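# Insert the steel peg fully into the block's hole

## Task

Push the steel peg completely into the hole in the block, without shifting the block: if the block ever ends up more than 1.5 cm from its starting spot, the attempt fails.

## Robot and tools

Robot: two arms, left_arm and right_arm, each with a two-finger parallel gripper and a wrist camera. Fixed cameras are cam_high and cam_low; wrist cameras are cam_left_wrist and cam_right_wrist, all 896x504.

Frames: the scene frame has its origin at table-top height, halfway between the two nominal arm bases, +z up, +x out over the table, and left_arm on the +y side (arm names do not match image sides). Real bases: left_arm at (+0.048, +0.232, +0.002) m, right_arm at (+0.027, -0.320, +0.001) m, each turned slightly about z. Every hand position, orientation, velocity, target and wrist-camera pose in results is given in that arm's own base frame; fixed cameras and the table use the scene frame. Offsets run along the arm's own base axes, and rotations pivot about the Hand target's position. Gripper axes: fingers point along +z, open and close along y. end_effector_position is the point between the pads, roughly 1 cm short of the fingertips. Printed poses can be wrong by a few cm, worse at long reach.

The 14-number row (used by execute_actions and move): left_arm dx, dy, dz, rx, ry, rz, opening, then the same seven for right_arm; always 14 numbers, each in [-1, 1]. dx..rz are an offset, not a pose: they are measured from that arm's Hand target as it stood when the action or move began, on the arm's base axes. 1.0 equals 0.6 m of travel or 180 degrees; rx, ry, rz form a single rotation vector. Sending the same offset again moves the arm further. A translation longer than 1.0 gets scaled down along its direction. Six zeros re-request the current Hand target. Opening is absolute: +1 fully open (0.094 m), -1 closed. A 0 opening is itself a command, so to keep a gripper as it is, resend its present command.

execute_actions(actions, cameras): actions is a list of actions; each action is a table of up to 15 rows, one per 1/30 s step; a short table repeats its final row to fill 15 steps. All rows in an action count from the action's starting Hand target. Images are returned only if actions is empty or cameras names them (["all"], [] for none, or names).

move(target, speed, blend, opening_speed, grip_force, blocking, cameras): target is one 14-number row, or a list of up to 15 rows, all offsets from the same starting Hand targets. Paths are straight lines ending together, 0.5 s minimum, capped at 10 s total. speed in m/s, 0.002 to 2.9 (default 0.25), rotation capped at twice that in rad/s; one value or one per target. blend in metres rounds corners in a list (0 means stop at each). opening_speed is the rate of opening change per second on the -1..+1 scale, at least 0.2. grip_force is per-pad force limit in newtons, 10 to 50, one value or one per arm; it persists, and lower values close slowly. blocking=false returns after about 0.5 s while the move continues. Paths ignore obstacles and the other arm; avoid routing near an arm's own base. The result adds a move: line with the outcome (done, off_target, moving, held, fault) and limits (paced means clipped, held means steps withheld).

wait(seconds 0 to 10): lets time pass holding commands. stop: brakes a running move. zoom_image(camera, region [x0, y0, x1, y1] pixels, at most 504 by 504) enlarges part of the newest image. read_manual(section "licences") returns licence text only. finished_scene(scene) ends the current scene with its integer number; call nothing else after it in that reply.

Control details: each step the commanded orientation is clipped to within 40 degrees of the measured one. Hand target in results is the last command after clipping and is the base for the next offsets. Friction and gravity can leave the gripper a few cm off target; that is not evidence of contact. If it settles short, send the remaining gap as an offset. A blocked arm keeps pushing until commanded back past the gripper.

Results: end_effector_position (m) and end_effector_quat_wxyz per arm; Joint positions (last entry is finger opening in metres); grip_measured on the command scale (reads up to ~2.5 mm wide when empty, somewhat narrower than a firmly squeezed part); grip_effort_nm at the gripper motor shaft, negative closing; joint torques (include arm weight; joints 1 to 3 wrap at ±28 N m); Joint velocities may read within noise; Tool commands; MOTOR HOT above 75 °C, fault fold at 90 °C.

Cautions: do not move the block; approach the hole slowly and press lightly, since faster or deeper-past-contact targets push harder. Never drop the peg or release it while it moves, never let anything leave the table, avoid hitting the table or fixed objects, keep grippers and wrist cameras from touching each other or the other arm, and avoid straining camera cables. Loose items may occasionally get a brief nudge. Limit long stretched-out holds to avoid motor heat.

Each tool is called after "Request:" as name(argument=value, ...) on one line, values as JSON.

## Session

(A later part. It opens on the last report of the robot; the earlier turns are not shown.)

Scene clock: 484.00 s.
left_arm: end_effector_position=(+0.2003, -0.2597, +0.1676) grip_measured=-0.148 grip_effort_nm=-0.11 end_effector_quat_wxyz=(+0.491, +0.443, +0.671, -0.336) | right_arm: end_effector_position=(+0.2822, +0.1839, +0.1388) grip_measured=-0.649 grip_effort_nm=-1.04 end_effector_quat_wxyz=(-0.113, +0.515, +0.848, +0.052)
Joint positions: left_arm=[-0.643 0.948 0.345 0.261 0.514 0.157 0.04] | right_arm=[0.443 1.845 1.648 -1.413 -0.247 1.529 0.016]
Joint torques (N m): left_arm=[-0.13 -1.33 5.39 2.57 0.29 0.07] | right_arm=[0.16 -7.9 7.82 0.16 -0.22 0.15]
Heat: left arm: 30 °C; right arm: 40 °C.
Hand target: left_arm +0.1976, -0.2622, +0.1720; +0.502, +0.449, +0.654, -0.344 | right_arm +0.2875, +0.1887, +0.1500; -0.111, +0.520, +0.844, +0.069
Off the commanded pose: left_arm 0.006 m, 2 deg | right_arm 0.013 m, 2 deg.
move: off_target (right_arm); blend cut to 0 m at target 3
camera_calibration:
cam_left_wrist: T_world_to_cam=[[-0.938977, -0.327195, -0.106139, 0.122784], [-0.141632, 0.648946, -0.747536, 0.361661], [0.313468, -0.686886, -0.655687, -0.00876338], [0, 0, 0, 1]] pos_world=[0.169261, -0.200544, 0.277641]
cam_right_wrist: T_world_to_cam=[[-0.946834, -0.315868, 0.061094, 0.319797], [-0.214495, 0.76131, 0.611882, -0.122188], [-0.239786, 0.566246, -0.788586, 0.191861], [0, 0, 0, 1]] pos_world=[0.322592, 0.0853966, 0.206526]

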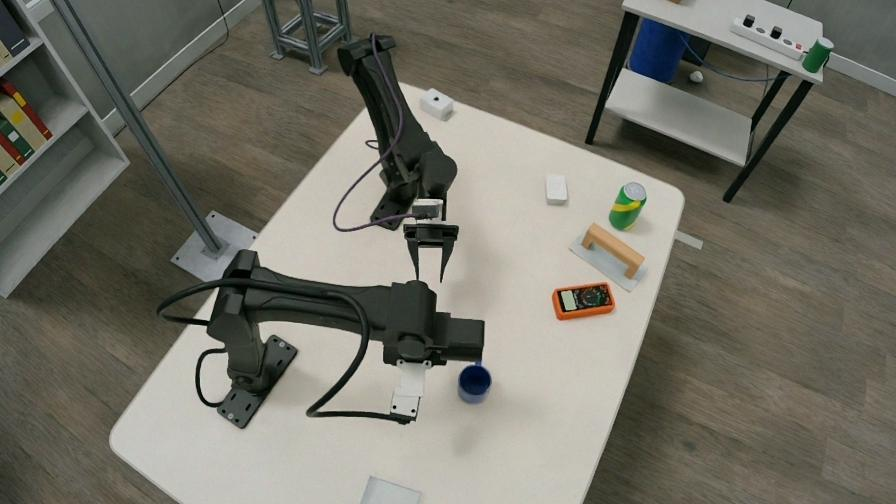

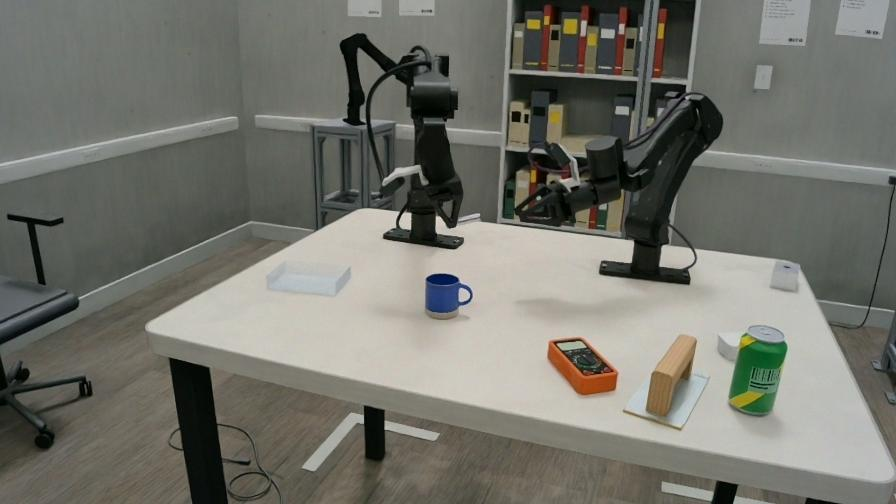

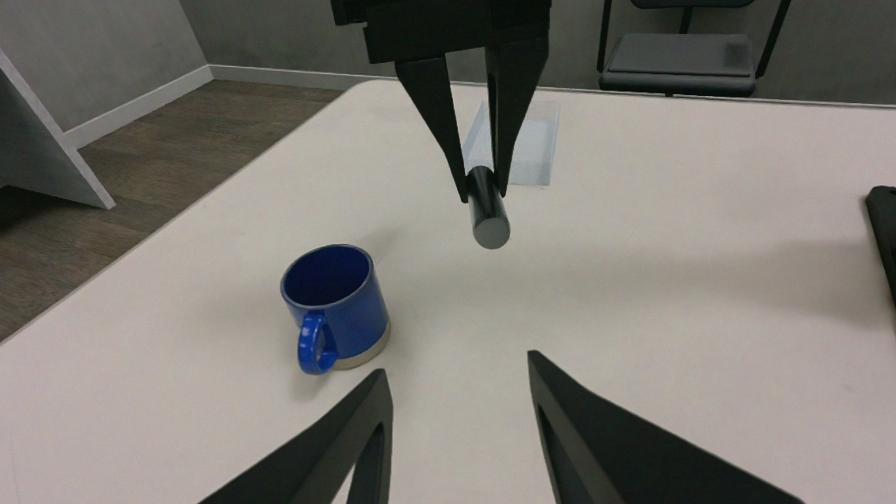

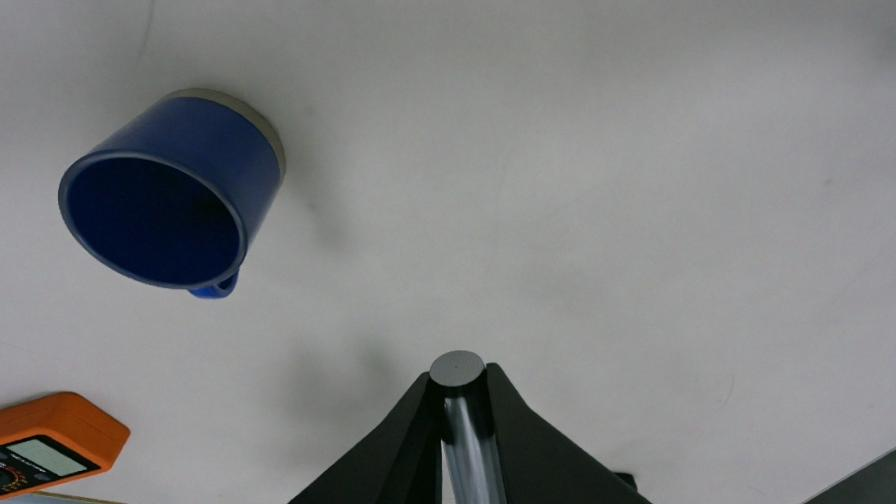

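Request:
move(target=[0.005,-0.0933,-0.0097,-0.0144,-0.0059,0,-0.15,0,0,0,0,0,0,-0.9], speed=0.15, cameras=["cam_left_wrist","cam_high","cam_low"])

Request:
zoom_image(camera="cam_left_wrist", region=[330, 150, 610, 430])

Request:
zoom_image(camera="cam_low", region=[390, 130, 640, 270])

Scene clock: 527.83 s.
left_arm: end_effector_position=(+0.1953, -0.3112, +0.1467) grip_measured=-0.148 grip_effort_nm=-0.11 end_effector_quat_wxyz=(+0.495, +0.450, +0.659, -0.345) | right_arm: end_effector_position=(+0.2822, +0.1839, +0.1388) grip_measured=-0.649 grip_effort_nm=-1.04 end_effector_quat_wxyz=(-0.113, +0.515, +0.848, +0.052)
Joint positions: left_arm=[-0.844 1.225 0.345 0.585 0.35 0.095 0.04] | right_arm=[0.443 1.845 1.648 -1.413 -0.247 1.529 0.016]
Joint torques (N m): left_arm=[-0.4 -3.03 7.82 2.67 -0.01 -0.12] | right_arm=[0.14 -7.95 7.87 0.17 -0.22 0.15]
Heat: left arm: 37 °C; right arm: 42 °C.
Hand target: left_arm +0.2006, -0.3182, +0.1662; +0.518, +0.441, +0.642, -0.354 | right_arm +0.2875, +0.1887, +0.1500; -0.111, +0.520, +0.844, +0.069
Off the commanded pose: left_arm 0.021 m, 4 deg | right_arm 0.013 m, 2 deg.
move: off_target (left_arm, right_arm)
camera_calibration:
cam_left_wrist: T_world_to_cam=[[-0.946172, -0.30281, -0.114302, 0.109163], [-0.113559, 0.641277, -0.758859, 0.372512], [0.303089, -0.705031, -0.641145, -0.0619784], [0, 0, 0, 1]] pos_world=[0.164374, -0.249525, 0.255425]
Images, in order (width x height): cam_high 896x504, cam_low 896x504, cam_left_wrist 896x504.

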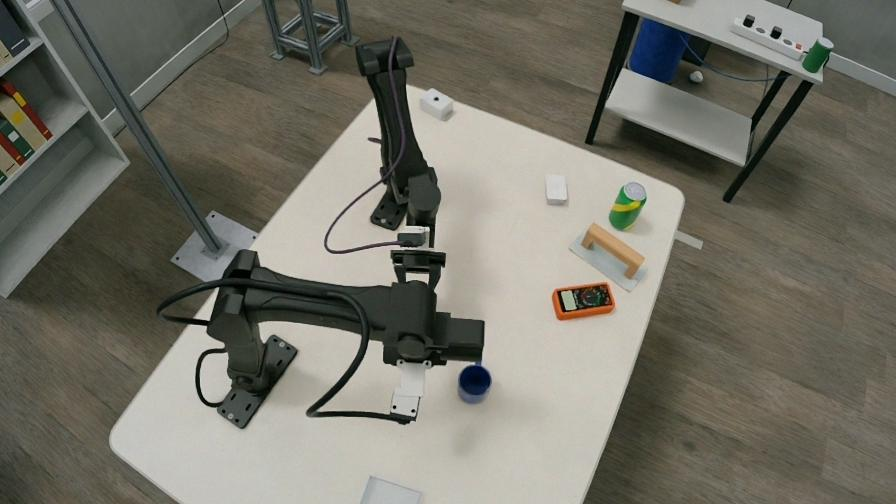

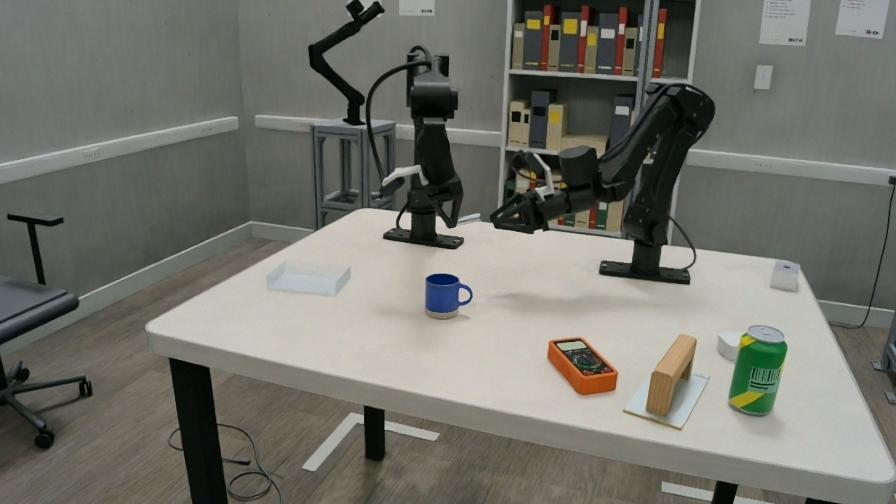

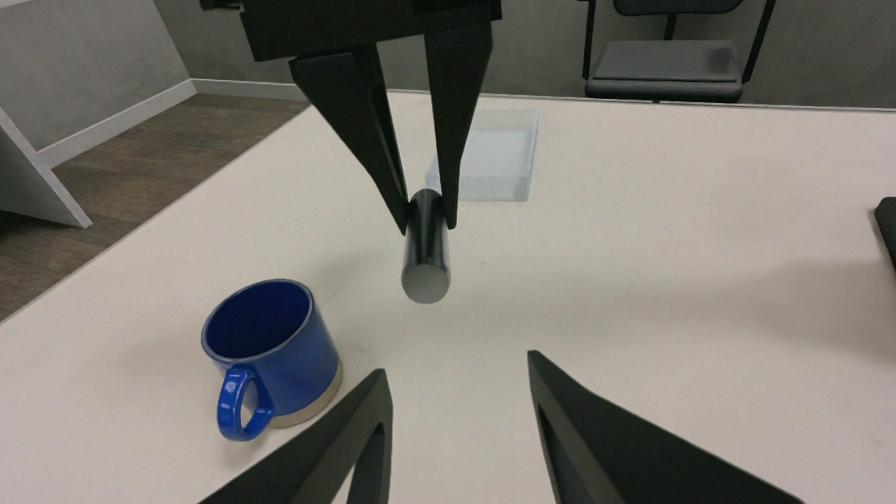

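Scaled by 1.800 from the camera's 896x504 image, which has a finer 1280x720 frame.

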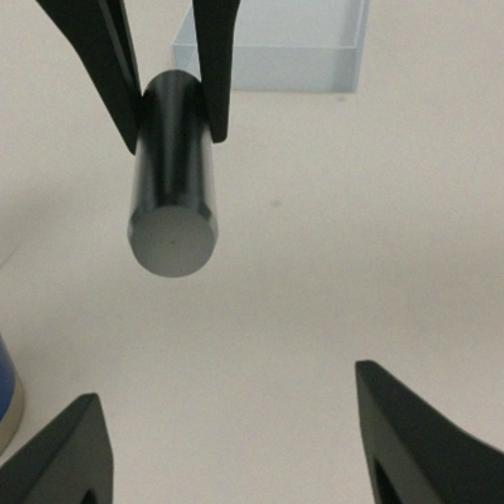

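Scaled by 2.016 from the camera's 896x504 image, which has a finer 1280x720 frame.

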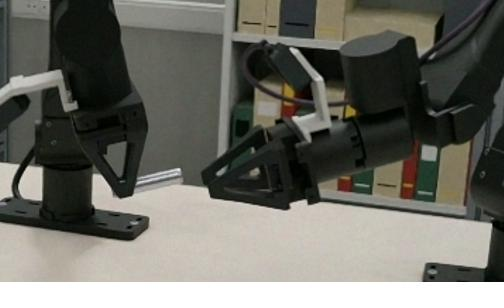

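Request:
move(target=[0.0207,-0.018,0.0238,0,0,0,-0.15,0,0,0,0,0,0,-0.9], speed=0.1, cameras=["cam_left_wrist"])

Request:
zoom_image(camera="cam_left_wrist", region=[330, 150, 610, 430])

Scene clock: 543.53 s.
left_arm: end_effector_position=(+0.2068, -0.3242, +0.1665) grip_measured=-0.148 grip_effort_nm=-0.11 end_effector_quat_wxyz=(+0.509, +0.448, +0.647, -0.348) | right_arm: end_effector_position=(+0.2822, +0.1839, +0.1388) grip_measured=-0.649 grip_effort_nm=-1.04 end_effector_quat_wxyz=(-0.113, +0.515, +0.848, +0.052)
Joint positions: left_arm=[-0.844 1.262 0.421 0.585 0.35 0.095 0.04] | right_arm=[0.443 1.845 1.648 -1.413 -0.247 1.529 0.016]
Joint torques (N m): left_arm=[0.47 -3.49 9.18 2.13 0.09 -0.1] | right_arm=[0.16 -7.91 7.84 0.17 -0.23 0.15]
Heat: left arm: 36 °C; right arm: 42 °C.
Hand target: left_arm +0.2130, -0.3290, +0.1805; +0.518, +0.441, +0.642, -0.354 | right_arm +0.2875, +0.1887, +0.1500; -0.111, +0.520, +0.844, +0.069
Off the commanded pose: left_arm 0.016 m, 2 deg | right_arm 0.013 m, 2 deg.
move: off_target (left_arm, right_arm)
camera_calibration:
cam_left_wrist: T_world_to_cam=[[-0.943063, -0.306293, -0.129682, 0.119186], [-0.093902, 0.619197, -0.779601, 0.389385], [0.319085, -0.723035, -0.612703, -0.0757773], [0, 0, 0, 1]] pos_world=[0.173143, -0.25939, 0.272592]
Images, in order (width x height): cam_left_wrist 896x504.

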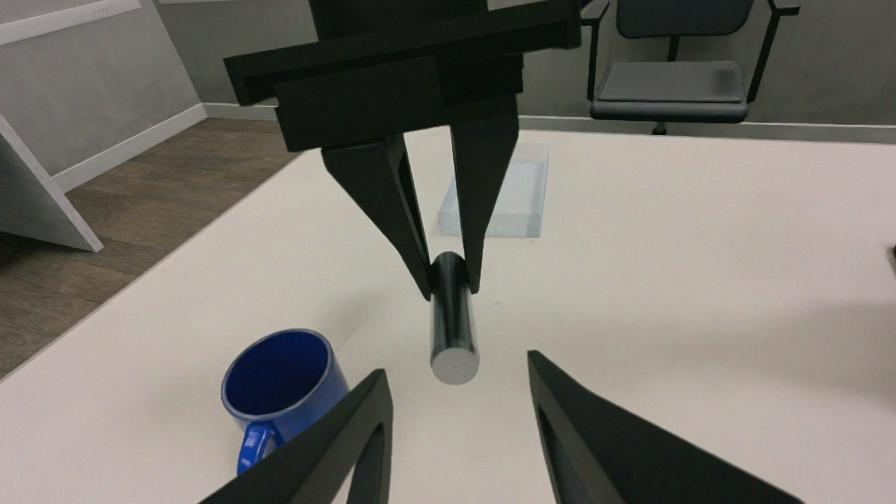

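Scaled by 1.800 from the camera's 896x504 image, which has a finer 1280x720 frame.

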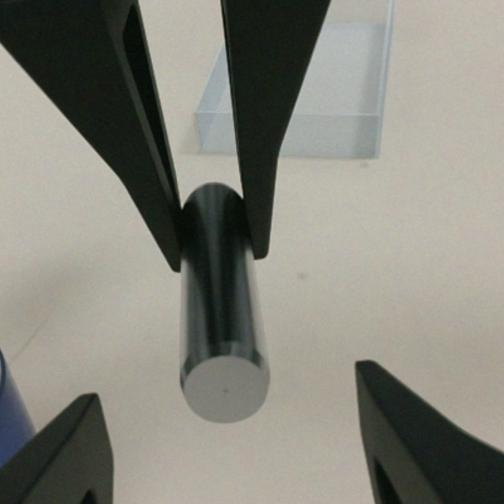

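Request:
move(target=[0.0135,-0.026,-0.0212,0,0,0,-0.15,0,0,0,0,0,0,-0.9], speed=0.1, cameras=["cam_left_wrist"])

Request:
zoom_image(camera="cam_left_wrist", region=[330, 224, 610, 504])

Scene clock: 555.20 s.
left_arm: end_effector_position=(+0.2161, -0.3322, +0.1435) grip_measured=-0.148 grip_effort_nm=-0.11 end_effector_quat_wxyz=(+0.492, +0.448, +0.664, -0.341) | right_arm: end_effector_position=(+0.2822, +0.1839, +0.1388) grip_measured=-0.649 grip_effort_nm=-1.04 end_effector_quat_wxyz=(-0.113, +0.515, +0.848, +0.052)
Joint positions: left_arm=[-0.844 1.377 0.441 0.631 0.341 0.092 0.04] | right_arm=[0.443 1.845 1.648 -1.413 -0.247 1.529 0.016]
Joint torques (N m): left_arm=[-0.68 -3.93 9.02 2.68 0 -0.13] | right_arm=[0.13 -7.95 7.83 0.19 -0.22 0.15]
Heat: left arm: 35 °C; right arm: 43 °C.
Hand target: left_arm +0.2211, -0.3446, +0.1678; +0.518, +0.441, +0.642, -0.354 | right_arm +0.2875, +0.1887, +0.1500; -0.111, +0.520, +0.844, +0.069
Off the commanded pose: left_arm 0.028 m, 4 deg | right_arm 0.013 m, 2 deg.
move: off_target (left_arm, right_arm)
camera_calibration:
cam_left_wrist: T_world_to_cam=[[-0.944102, -0.310908, -0.109579, 0.118212], [-0.125656, 0.646717, -0.752308, 0.389378], [0.304765, -0.696486, -0.649635, -0.0815102], [0, 0, 0, 1]] pos_world=[0.185373, -0.271836, 0.252934]
Images, in order (width x height): cam_left_wrist 896x504.

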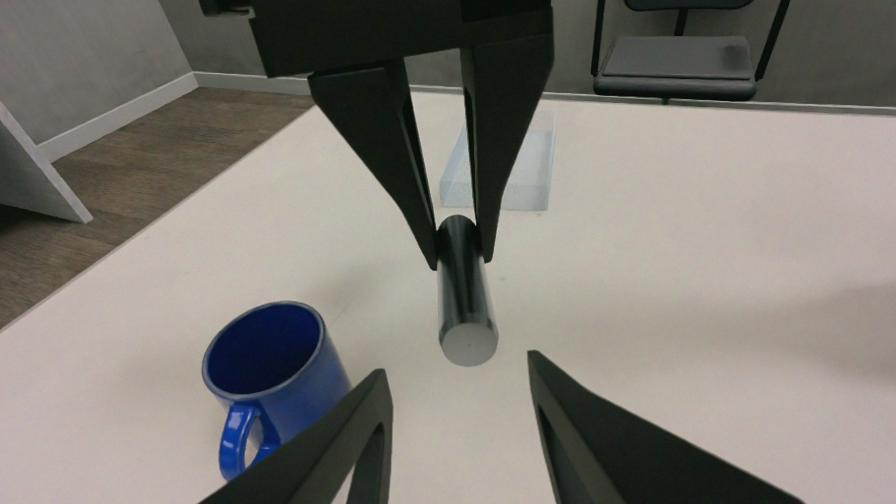

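Scaled by 1.800 from the camera's 896x504 image, which has a finer 1280x720 frame.

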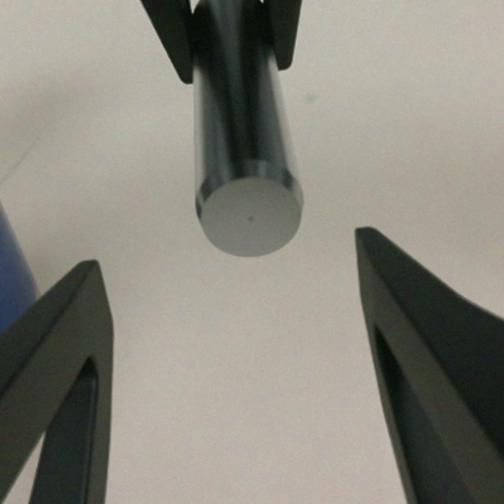

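Request:
move(target=[0.0012,-0.024,0.0117,0,0,0,-0.15,0,0,0,0,0,0,-0.9], speed=0.1, cameras=["cam_left_wrist"])

Request:
zoom_image(camera="cam_left_wrist", region=[330, 224, 610, 504])

Scene clock: 568.30 s.
left_arm: end_effector_position=(+0.2177, -0.3489, +0.1549) grip_measured=-0.148 grip_effort_nm=-0.11 end_effector_quat_wxyz=(+0.500, +0.449, +0.657, -0.343) | right_arm: end_effector_position=(+0.2822, +0.1839, +0.1388) grip_measured=-0.649 grip_effort_nm=-1.04 end_effector_quat_wxyz=(-0.113, +0.515, +0.848, +0.052)
Joint positions: left_arm=[-0.882 1.409 0.497 0.631 0.307 0.085 0.04] | right_arm=[0.443 1.845 1.648 -1.413 -0.247 1.529 0.016]
Joint torques (N m): left_arm=[-0.57 -4.51 9.07 2.44 -0.03 -0.12] | right_arm=[0.12 -7.97 7.84 0.18 -0.22 0.16]
Heat: left arm: 36 °C; right arm: 43 °C.
Hand target: left_arm +0.2219, -0.3590, +0.1748; +0.518, +0.441, +0.642, -0.354 | right_arm +0.2875, +0.1887, +0.1500; -0.111, +0.520, +0.844, +0.069
Off the commanded pose: left_arm 0.023 m, 3 deg | right_arm 0.013 m, 2 deg.
move: off_target (left_arm, right_arm)
camera_calibration:
cam_left_wrist: T_world_to_cam=[[-0.943415, -0.308933, -0.120535, 0.118108], [-0.110615, 0.635828, -0.763863, 0.403586], [0.312623, -0.707307, -0.634022, -0.0940088], [0, 0, 0, 1]] pos_world=[0.185457, -0.286617, 0.262917]
Images, in order (width x height): cam_left_wrist 896x504.

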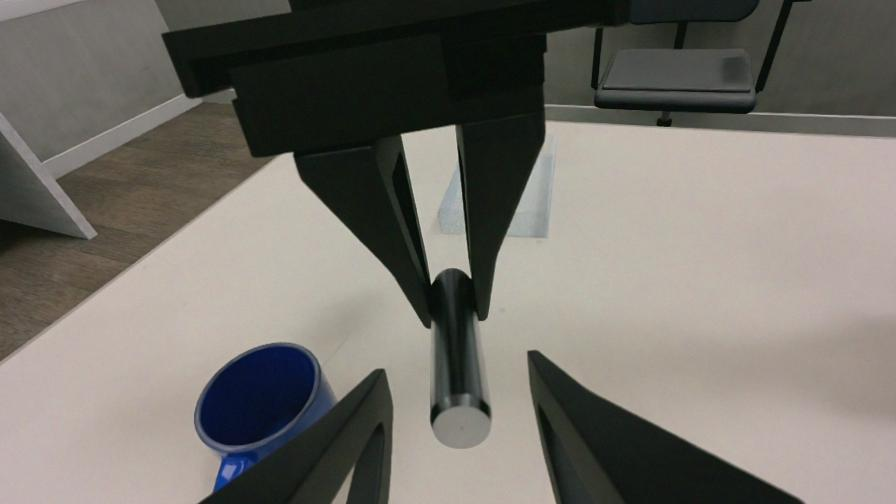

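Scaled by 1.800 from the camera's 896x504 image, which has a finer 1280x720 frame.

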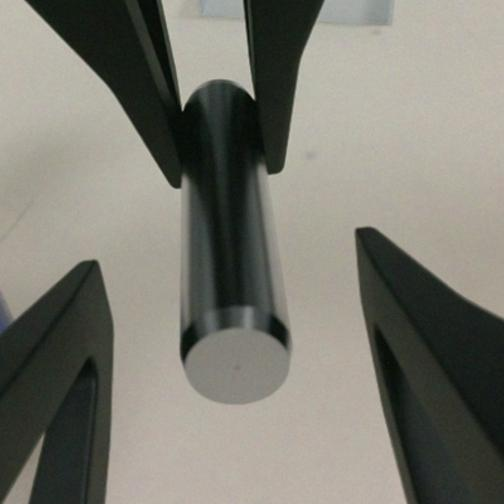

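Request:
move(target=[0.006,-0.0152,-0.0055,0,0,0,-0.15,0,0,0,0,0,0,-0.9], speed=0.1, cameras=["cam_left_wrist","cam_low"])

Request:
zoom_image(camera="cam_left_wrist", region=[330, 224, 610, 504])

Request:
zoom_image(camera="cam_low", region=[390, 130, 640, 270])

Scene clock: 577.47 s.
left_arm: end_effector_position=(+0.2200, -0.3558, +0.1469) grip_measured=-0.148 grip_effort_nm=-0.11 end_effector_quat_wxyz=(+0.491, +0.450, +0.663, -0.341) | right_arm: end_effector_position=(+0.2822, +0.1839, +0.1388) grip_measured=-0.649 grip_effort_nm=-1.04 end_effector_quat_wxyz=(-0.113, +0.515, +0.848, +0.052)
Joint positions: left_arm=[-0.893 1.455 0.52 0.632 0.296 0.081 0.04] | right_arm=[0.443 1.845 1.648 -1.413 -0.247 1.529 0.016]
Joint torques (N m): left_arm=[-0.59 -4.94 9.05 2.68 0.01 -0.11] | right_arm=[0.2 -8.01 7.86 0.17 -0.23 0.15]
Heat: left arm: 36 °C; right arm: 43 °C.
Hand target: left_arm +0.2255, -0.3681, +0.1715; +0.518, +0.441, +0.642, -0.354 | right_arm +0.2875, +0.1887, +0.1500; -0.111, +0.520, +0.844, +0.069
Off the commanded pose: left_arm 0.028 m, 4 deg | right_arm 0.013 m, 2 deg.
move: off_target (left_arm, right_arm)
camera_calibration:
cam_left_wrist: T_world_to_cam=[[-0.944924, -0.307252, -0.112762, 0.116961], [-0.12144, 0.649082, -0.750963, 0.407389], [0.303926, -0.695909, -0.650646, -0.0963437], [0, 0, 0, 1]] pos_world=[0.189274, -0.295539, 0.256437]
Images, in order (width x height): cam_low 896x504, cam_left_wrist 896x504.

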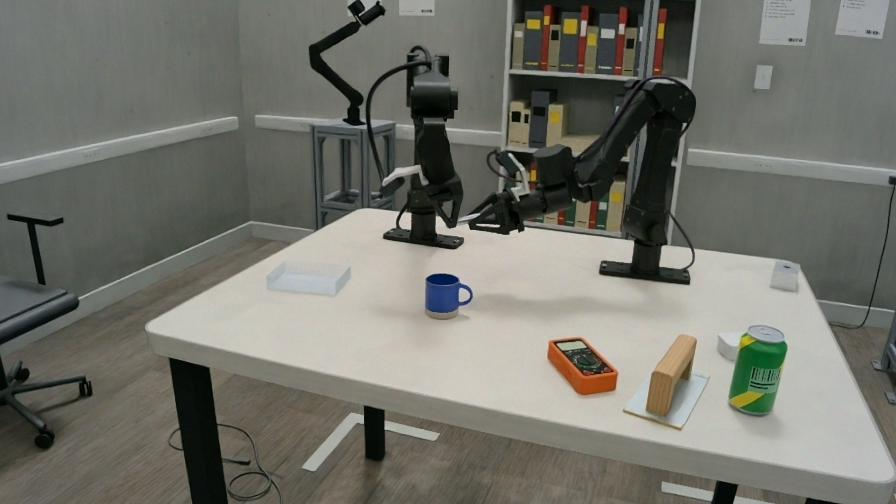

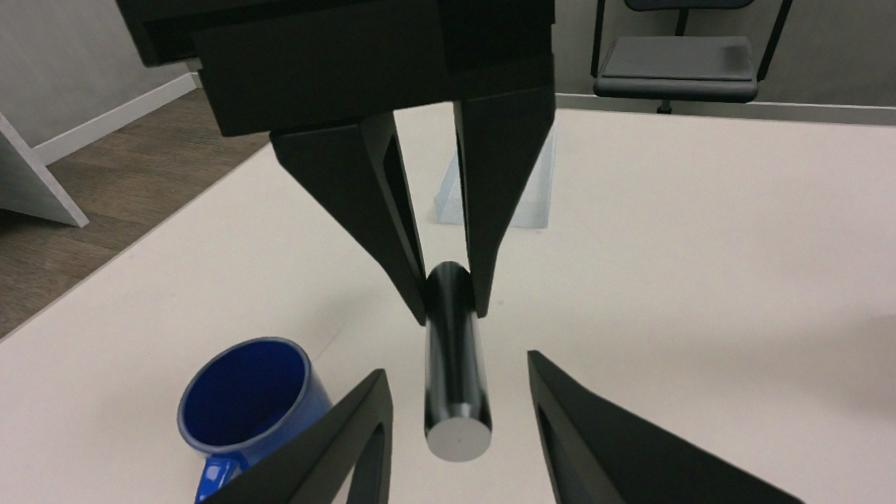

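Scaled by 1.800 from the camera's 896x504 image, which has a finer 1280x720 frame.

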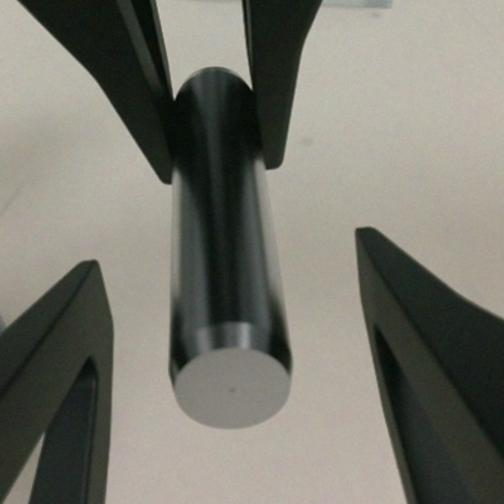

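Scaled by 2.016 from the camera's 896x504 image, which has a finer 1280x720 frame.

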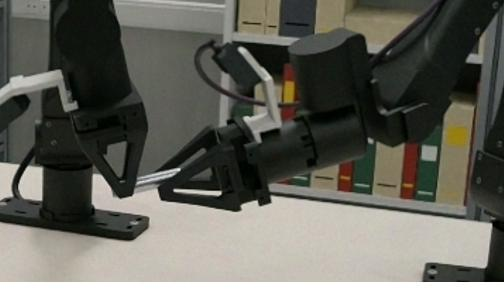

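Request:
move(target=[0,0,0,0,0,0,-0.9,0,0,0,0,0,0,-0.9], speed=0.05, opening_speed=0.4, cameras=["cam_left_wrist"])

Request:
zoom_image(camera="cam_left_wrist", region=[330, 224, 610, 504])

Scene clock: 588.73 s.
left_arm: end_effector_position=(+0.2203, -0.3557, +0.1469) grip_measured=-0.680 grip_effort_nm=-1.05 end_effector_quat_wxyz=(+0.492, +0.450, +0.663, -0.340) | right_arm: end_effector_position=(+0.2822, +0.1839, +0.1388) grip_measured=-0.649 grip_effort_nm=-1.04 end_effector_quat_wxyz=(-0.114, +0.516, +0.847, +0.052)
Joint positions: left_arm=[-0.893 1.455 0.52 0.632 0.295 0.081 0.015] | right_arm=[0.443 1.845 1.648 -1.413 -0.247 1.532 0.016]
Joint torques (N m): left_arm=[-0.61 -4.92 9.06 2.68 0.02 -0.11] | right_arm=[0.13 -7.91 7.79 0.18 -0.22 0.13]
Heat: left arm: 36 °C; right arm: 43 °C.
Hand target: left_arm +0.2255, -0.3681, +0.1715; +0.518, +0.441, +0.642, -0.354 | right_arm +0.2875, +0.1887, +0.1500; -0.111, +0.520, +0.844, +0.069
Off the commanded pose: left_arm 0.028 m, 4 deg | right_arm 0.013 m, 2 deg.
move: off_target (left_arm, right_arm)
camera_calibration:
cam_left_wrist: T_world_to_cam=[[-0.944448, -0.308543, -0.113219, 0.116699], [-0.122077, 0.649173, -0.75078, 0.407502], [0.305146, -0.695252, -0.650777, -0.0963769], [0, 0, 0, 1]] pos_world=[0.189372, -0.295539, 0.256437]
Images, in order (width x height): cam_left_wrist 896x504.

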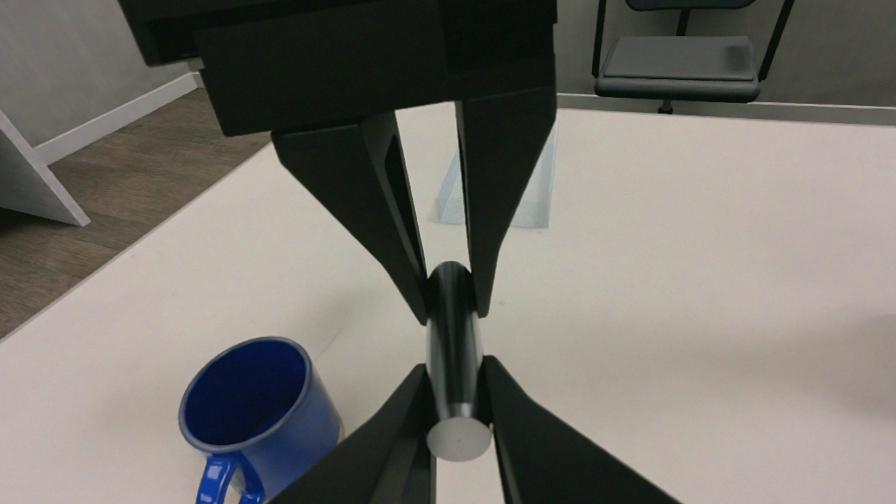

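Scaled by 1.800 from the camera's 896x504 image, which has a finer 1280x720 frame.

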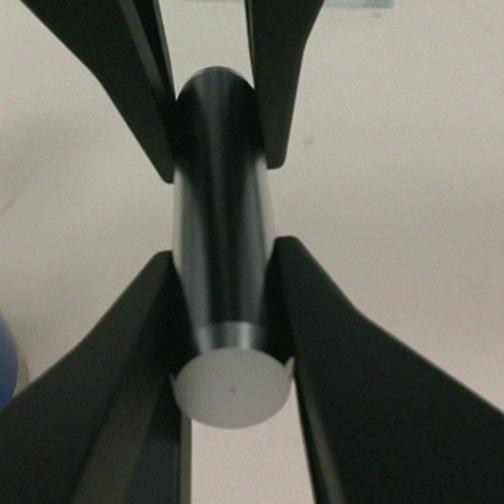

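Request:
move(target=[[0,0,0,0,0,0,-0.9,0,0,0,0,0,0,-0.15],[0,0,0,0,0,0,-0.9,0.0591,-0.1149,-0.0327,0,0,0,-0.15]], speed=0.15, opening_speed=0.8, cameras=["cam_left_wrist"])

Request:
zoom_image(camera="cam_left_wrist", region=[330, 224, 610, 504])

Scene clock: 600.37 s.
left_arm: end_effector_position=(+0.2204, -0.3558, +0.1445) grip_measured=-0.680 grip_effort_nm=-1.05 end_effector_quat_wxyz=(+0.489, +0.451, +0.665, -0.339) | right_arm: end_effector_position=(+0.3173, +0.1177, +0.1251) grip_measured=-0.152 grip_effort_nm=0.08 end_effector_quat_wxyz=(-0.119, +0.522, +0.842, +0.064)
Joint positions: left_arm=[-0.893 1.461 0.52 0.632 0.295 0.081 0.015] | right_arm=[0.216 1.892 1.651 -1.413 -0.258 1.316 0.04]
Joint torques (N m): left_arm=[-0.57 -5.44 9.01 2.67 0.01 -0.11] | right_arm=[0.2 -7.54 7.15 0.12 -0.06 0.01]
Heat: left arm: 37 °C; right arm: 42 °C.
Hand target: left_arm +0.2255, -0.3681, +0.1715; +0.518, +0.441, +0.642, -0.354 | right_arm +0.3230, +0.1197, +0.1304; -0.111, +0.520, +0.844, +0.069
Off the commanded pose: left_arm 0.030 m, 5 deg | right_arm 0.008 m, 1 deg.
move: off_target (left_arm)
camera_calibration:
cam_left_wrist: T_world_to_cam=[[-0.944876, -0.308021, -0.111051, 0.116542], [-0.124966, 0.652735, -0.747208, 0.407166], [0.302643, -0.692141, -0.655246, -0.0957469], [0, 0, 0, 1]] pos_world=[0.189977, -0.296145, 0.254442]
Images, in order (width x height): cam_left_wrist 896x504.

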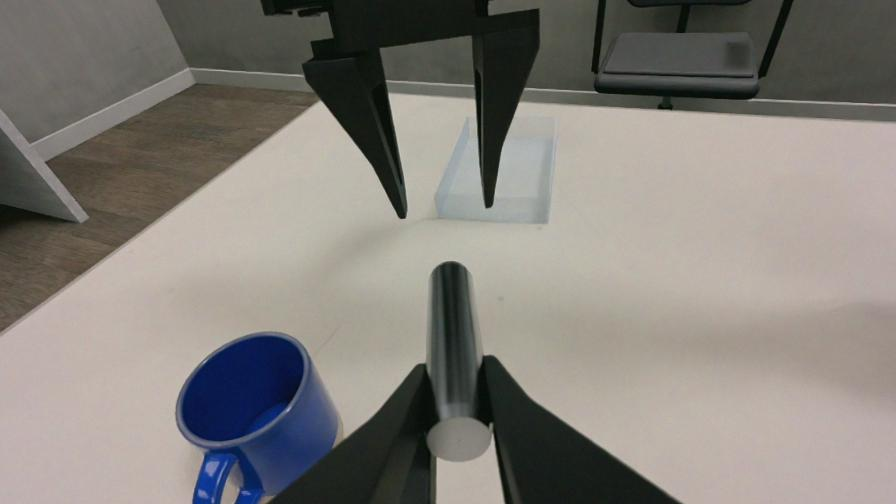

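Scaled by 1.800 from the camera's 896x504 image, which has a finer 1280x720 frame.

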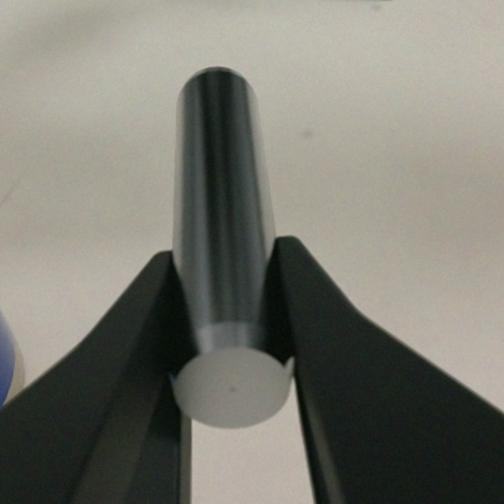

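Request:
move(target=[[0.0242,0.1968,0.1642,0.0829,0.0538,0.1259,-0.9,0,0,0,0,0,0,-0.15],[0.1408,0.6135,0.1808,0.1251,0.1837,0.3682,-0.9,0,0,0,0,0,0,-0.15]], speed=0.35, blend=[0.05,0])

Scene clock: 647.53 s.
left_arm: end_effector_position=(+0.3077, +0.0011, +0.2616) grip_measured=-0.680 grip_effort_nm=-1.05 end_effector_quat_wxyz=(+0.322, -0.007, +0.947, +0.001) | right_arm: end_effector_position=(+0.3173, +0.1177, +0.1251) grip_measured=-0.152 grip_effort_nm=0.09 end_effector_quat_wxyz=(-0.119, +0.522, +0.842, +0.064)
Joint positions: left_arm=[-0.005 1.19 1.343 -1.067 -0.009 -0.017 0.015] | right_arm=[0.216 1.892 1.651 -1.413 -0.258 1.316 0.04]
Joint torques (N m): left_arm=[0.42 -3.3 10.03 1.58 0.02 0.08] | right_arm=[0.13 -7.57 7.15 0.12 -0.08 0.01]
Heat: left arm: 39 °C; right arm: 39 °C.
Hand target: left_arm +0.3099, +0.0000, +0.2800; +0.342, +0.000, +0.940, +0.000 | right_arm +0.3230, +0.1197, +0.1304; -0.111, +0.520, +0.844, +0.069
Off the commanded pose: left_arm 0.019 m, 3 deg | right_arm 0.008 m, 1 deg.
move: off_target (left_arm)

Request:
move(target=[[-0.1832,0.4,-0.0333,-0.0604,0.1297,0.2729,-0.9,0,0,0,0,0,0,-0.15],[-0.5822,0.5283,-0.2333,-0.1967,0.1737,0.5126,-0.9,0,0,0,0,0,0,-0.15]], speed=0.3, blend=[0.05,0], cameras=["cam_left_wrist","cam_low","cam_high"])

Request:
zoom_image(camera="cam_left_wrist", region=[330, 170, 630, 470])

Request:
zoom_image(camera="cam_low", region=[700, 130, 880, 310])

Scene clock: 664.57 s.
left_arm: end_effector_position=(-0.0393, +0.3028, +0.1313) grip_measured=-0.680 grip_effort_nm=-1.05 end_effector_quat_wxyz=(+0.030, +0.749, -0.661, +0.035) | right_arm: end_effector_position=(+0.3173, +0.1177, +0.1251) grip_measured=-0.152 grip_effort_nm=0.09 end_effector_quat_wxyz=(-0.119, +0.522, +0.842, +0.064)
Joint positions: left_arm=[1.698 1.787 1.563 -1.44 0.002 0.002 0.015] | right_arm=[0.216 1.892 1.651 -1.413 -0.258 1.316 0.04]
Joint torques (N m): left_arm=[-0.25 -8.92 8.5 0.52 -0.04 -0.11] | right_arm=[0.13 -7.56 7.1 0.13 -0.07 0.03]
Heat: left arm: 37 °C; right arm: 39 °C.
Hand target: left_arm -0.0394, +0.3170, +0.1400; +0.011, +0.750, -0.662, +0.013 | right_arm +0.3230, +0.1197, +0.1304; -0.111, +0.520, +0.844, +0.069
Off the commanded pose: left_arm 0.017 m, 3 deg | right_arm 0.008 m, 1 deg.
move: off_target (left_arm)
camera_calibration:
cam_left_wrist: T_world_to_cam=[[0.999438, -0.00539855, 0.0330808, 0.0384609], [-0.0209207, -0.871572, 0.489822, 0.238203], [0.026188, -0.490238, -0.871195, 0.386446], [0, 0, 0, 1]] pos_world=[-0.0435762, 0.397269, 0.218721]
Images, in order (width x height): cam_high 896x504, cam_low 896x504, cam_left_wrist 896x504.

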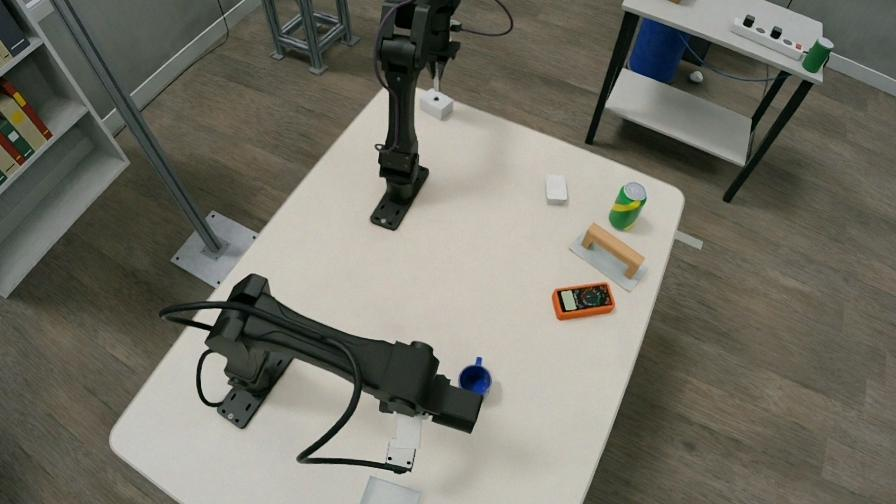

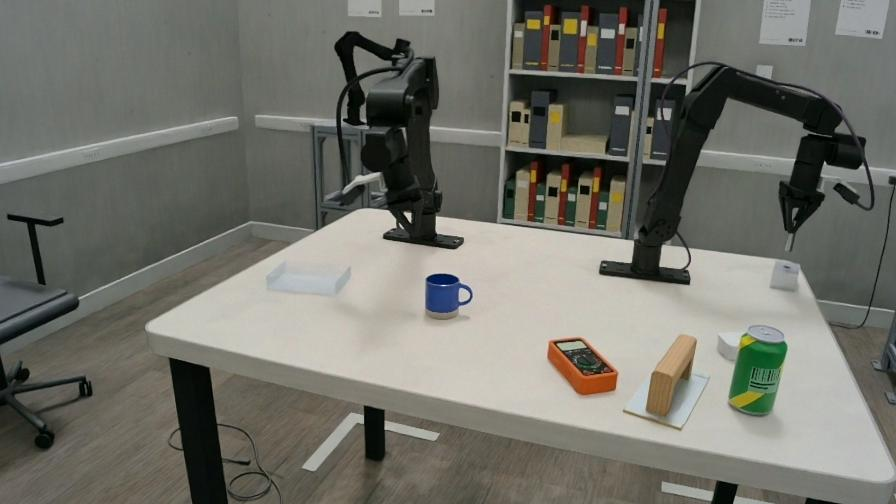

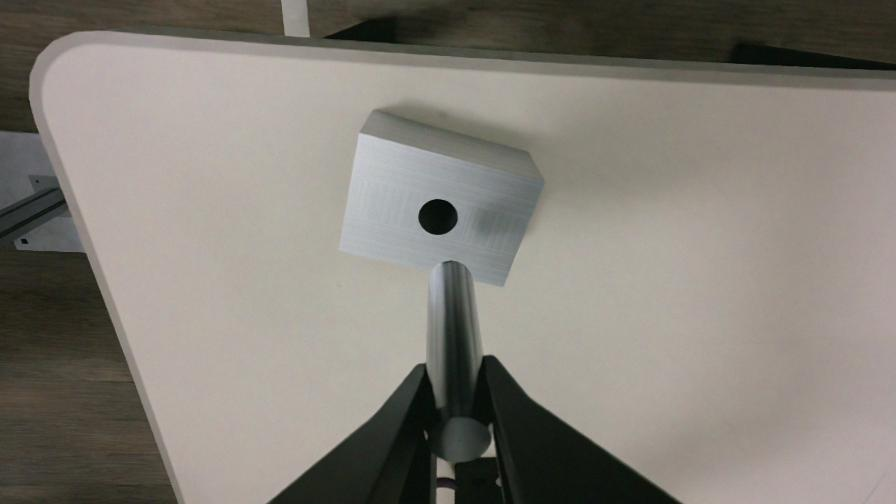

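Scaled by 1.680 from the camera's 896x504 image, which has a finer 1280x720 frame.

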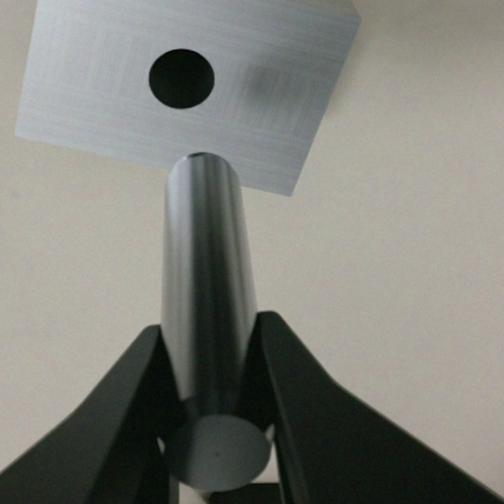

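Scaled by 2.800 from the camera's 896x504 image, which has a finer 1280x720 frame.

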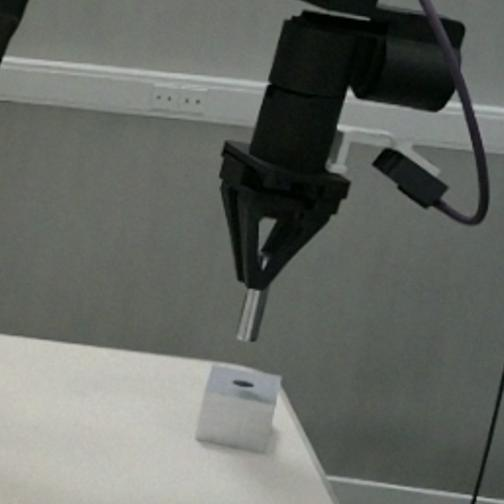

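Request:
move(target=[-0.0068,0.0163,-0.0317,0,0,0,-0.9,0,0,0,0,0,0,-0.15], speed=0.1, cameras=["cam_left_wrist","cam_low"])

Request:
zoom_image(camera="cam_left_wrist", region=[330, 170, 630, 470])

Request:
zoom_image(camera="cam_low", region=[700, 130, 880, 310])

Scene clock: 683.30 s.
left_arm: end_effector_position=(-0.0413, +0.3183, +0.1211) grip_measured=-0.680 grip_effort_nm=-1.05 end_effector_quat_wxyz=(+0.020, +0.750, -0.661, +0.024) | right_arm: end_effector_position=(+0.3173, +0.1177, +0.1251) grip_measured=-0.152 grip_effort_nm=0.08 end_effector_quat_wxyz=(-0.119, +0.522, +0.842, +0.064)
Joint positions: left_arm=[1.698 1.817 1.563 -1.379 0.002 0.002 0.015] | right_arm=[0.216 1.892 1.651 -1.413 -0.258 1.316 0.04]
Joint torques (N m): left_arm=[0.61 -8.62 6.15 0.63 -0.04 -0.01] | right_arm=[0.09 -7.54 7.16 0.12 -0.07 0.01]
Heat: left arm: 34 °C; right arm: 39 °C.
Hand target: left_arm -0.0435, +0.3268, +0.1210; +0.011, +0.750, -0.662, +0.013 | right_arm +0.3230, +0.1197, +0.1304; -0.111, +0.520, +0.844, +0.069
Off the commanded pose: left_arm 0.009 m, 2 deg | right_arm 0.008 m, 1 deg.
move: done
camera_calibration:
cam_left_wrist: T_world_to_cam=[[0.999557, -0.00639385, 0.0290546, 0.0416323], [-0.0191299, -0.886086, 0.463127, 0.264576], [0.0227837, -0.463477, -0.885816, 0.378288], [0, 0, 0, 1]] pos_world=[-0.0451714, 0.410031, 0.211352]
Images, in order (width x height): cam_low 896x504, cam_left_wrist 896x504.

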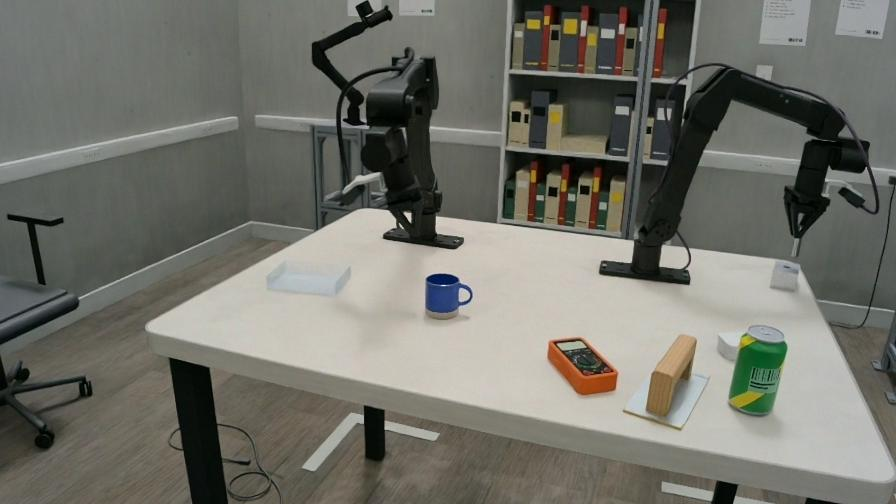

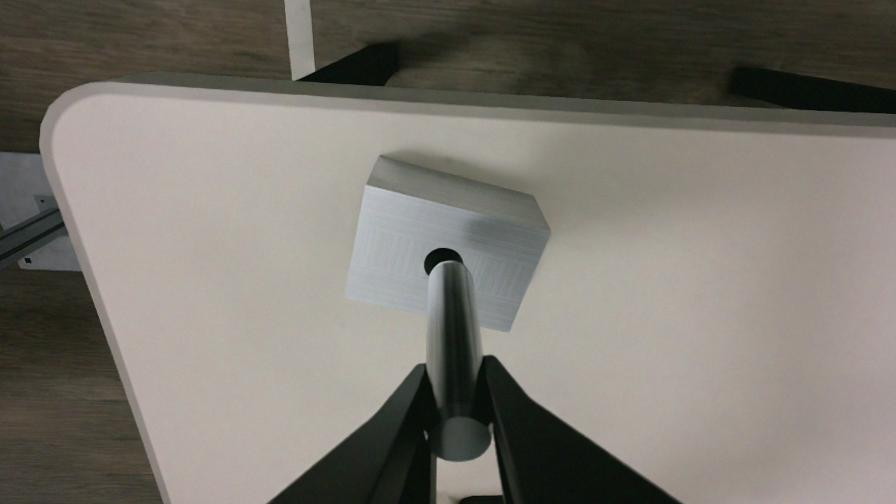

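Scaled by 1.680 from the camera's 896x504 image, which has a finer 1280x720 frame.

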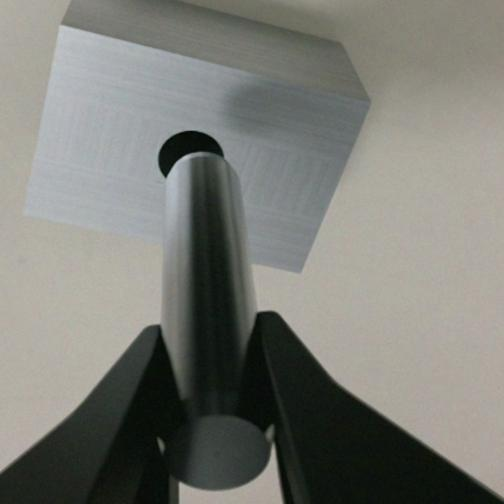

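Scaled by 2.800 from the camera's 896x504 image, which has a finer 1280x720 frame.

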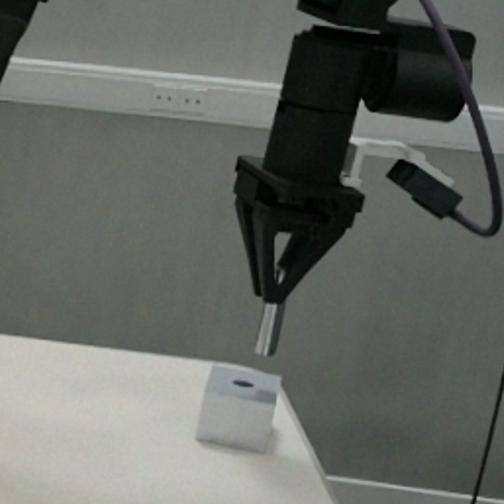

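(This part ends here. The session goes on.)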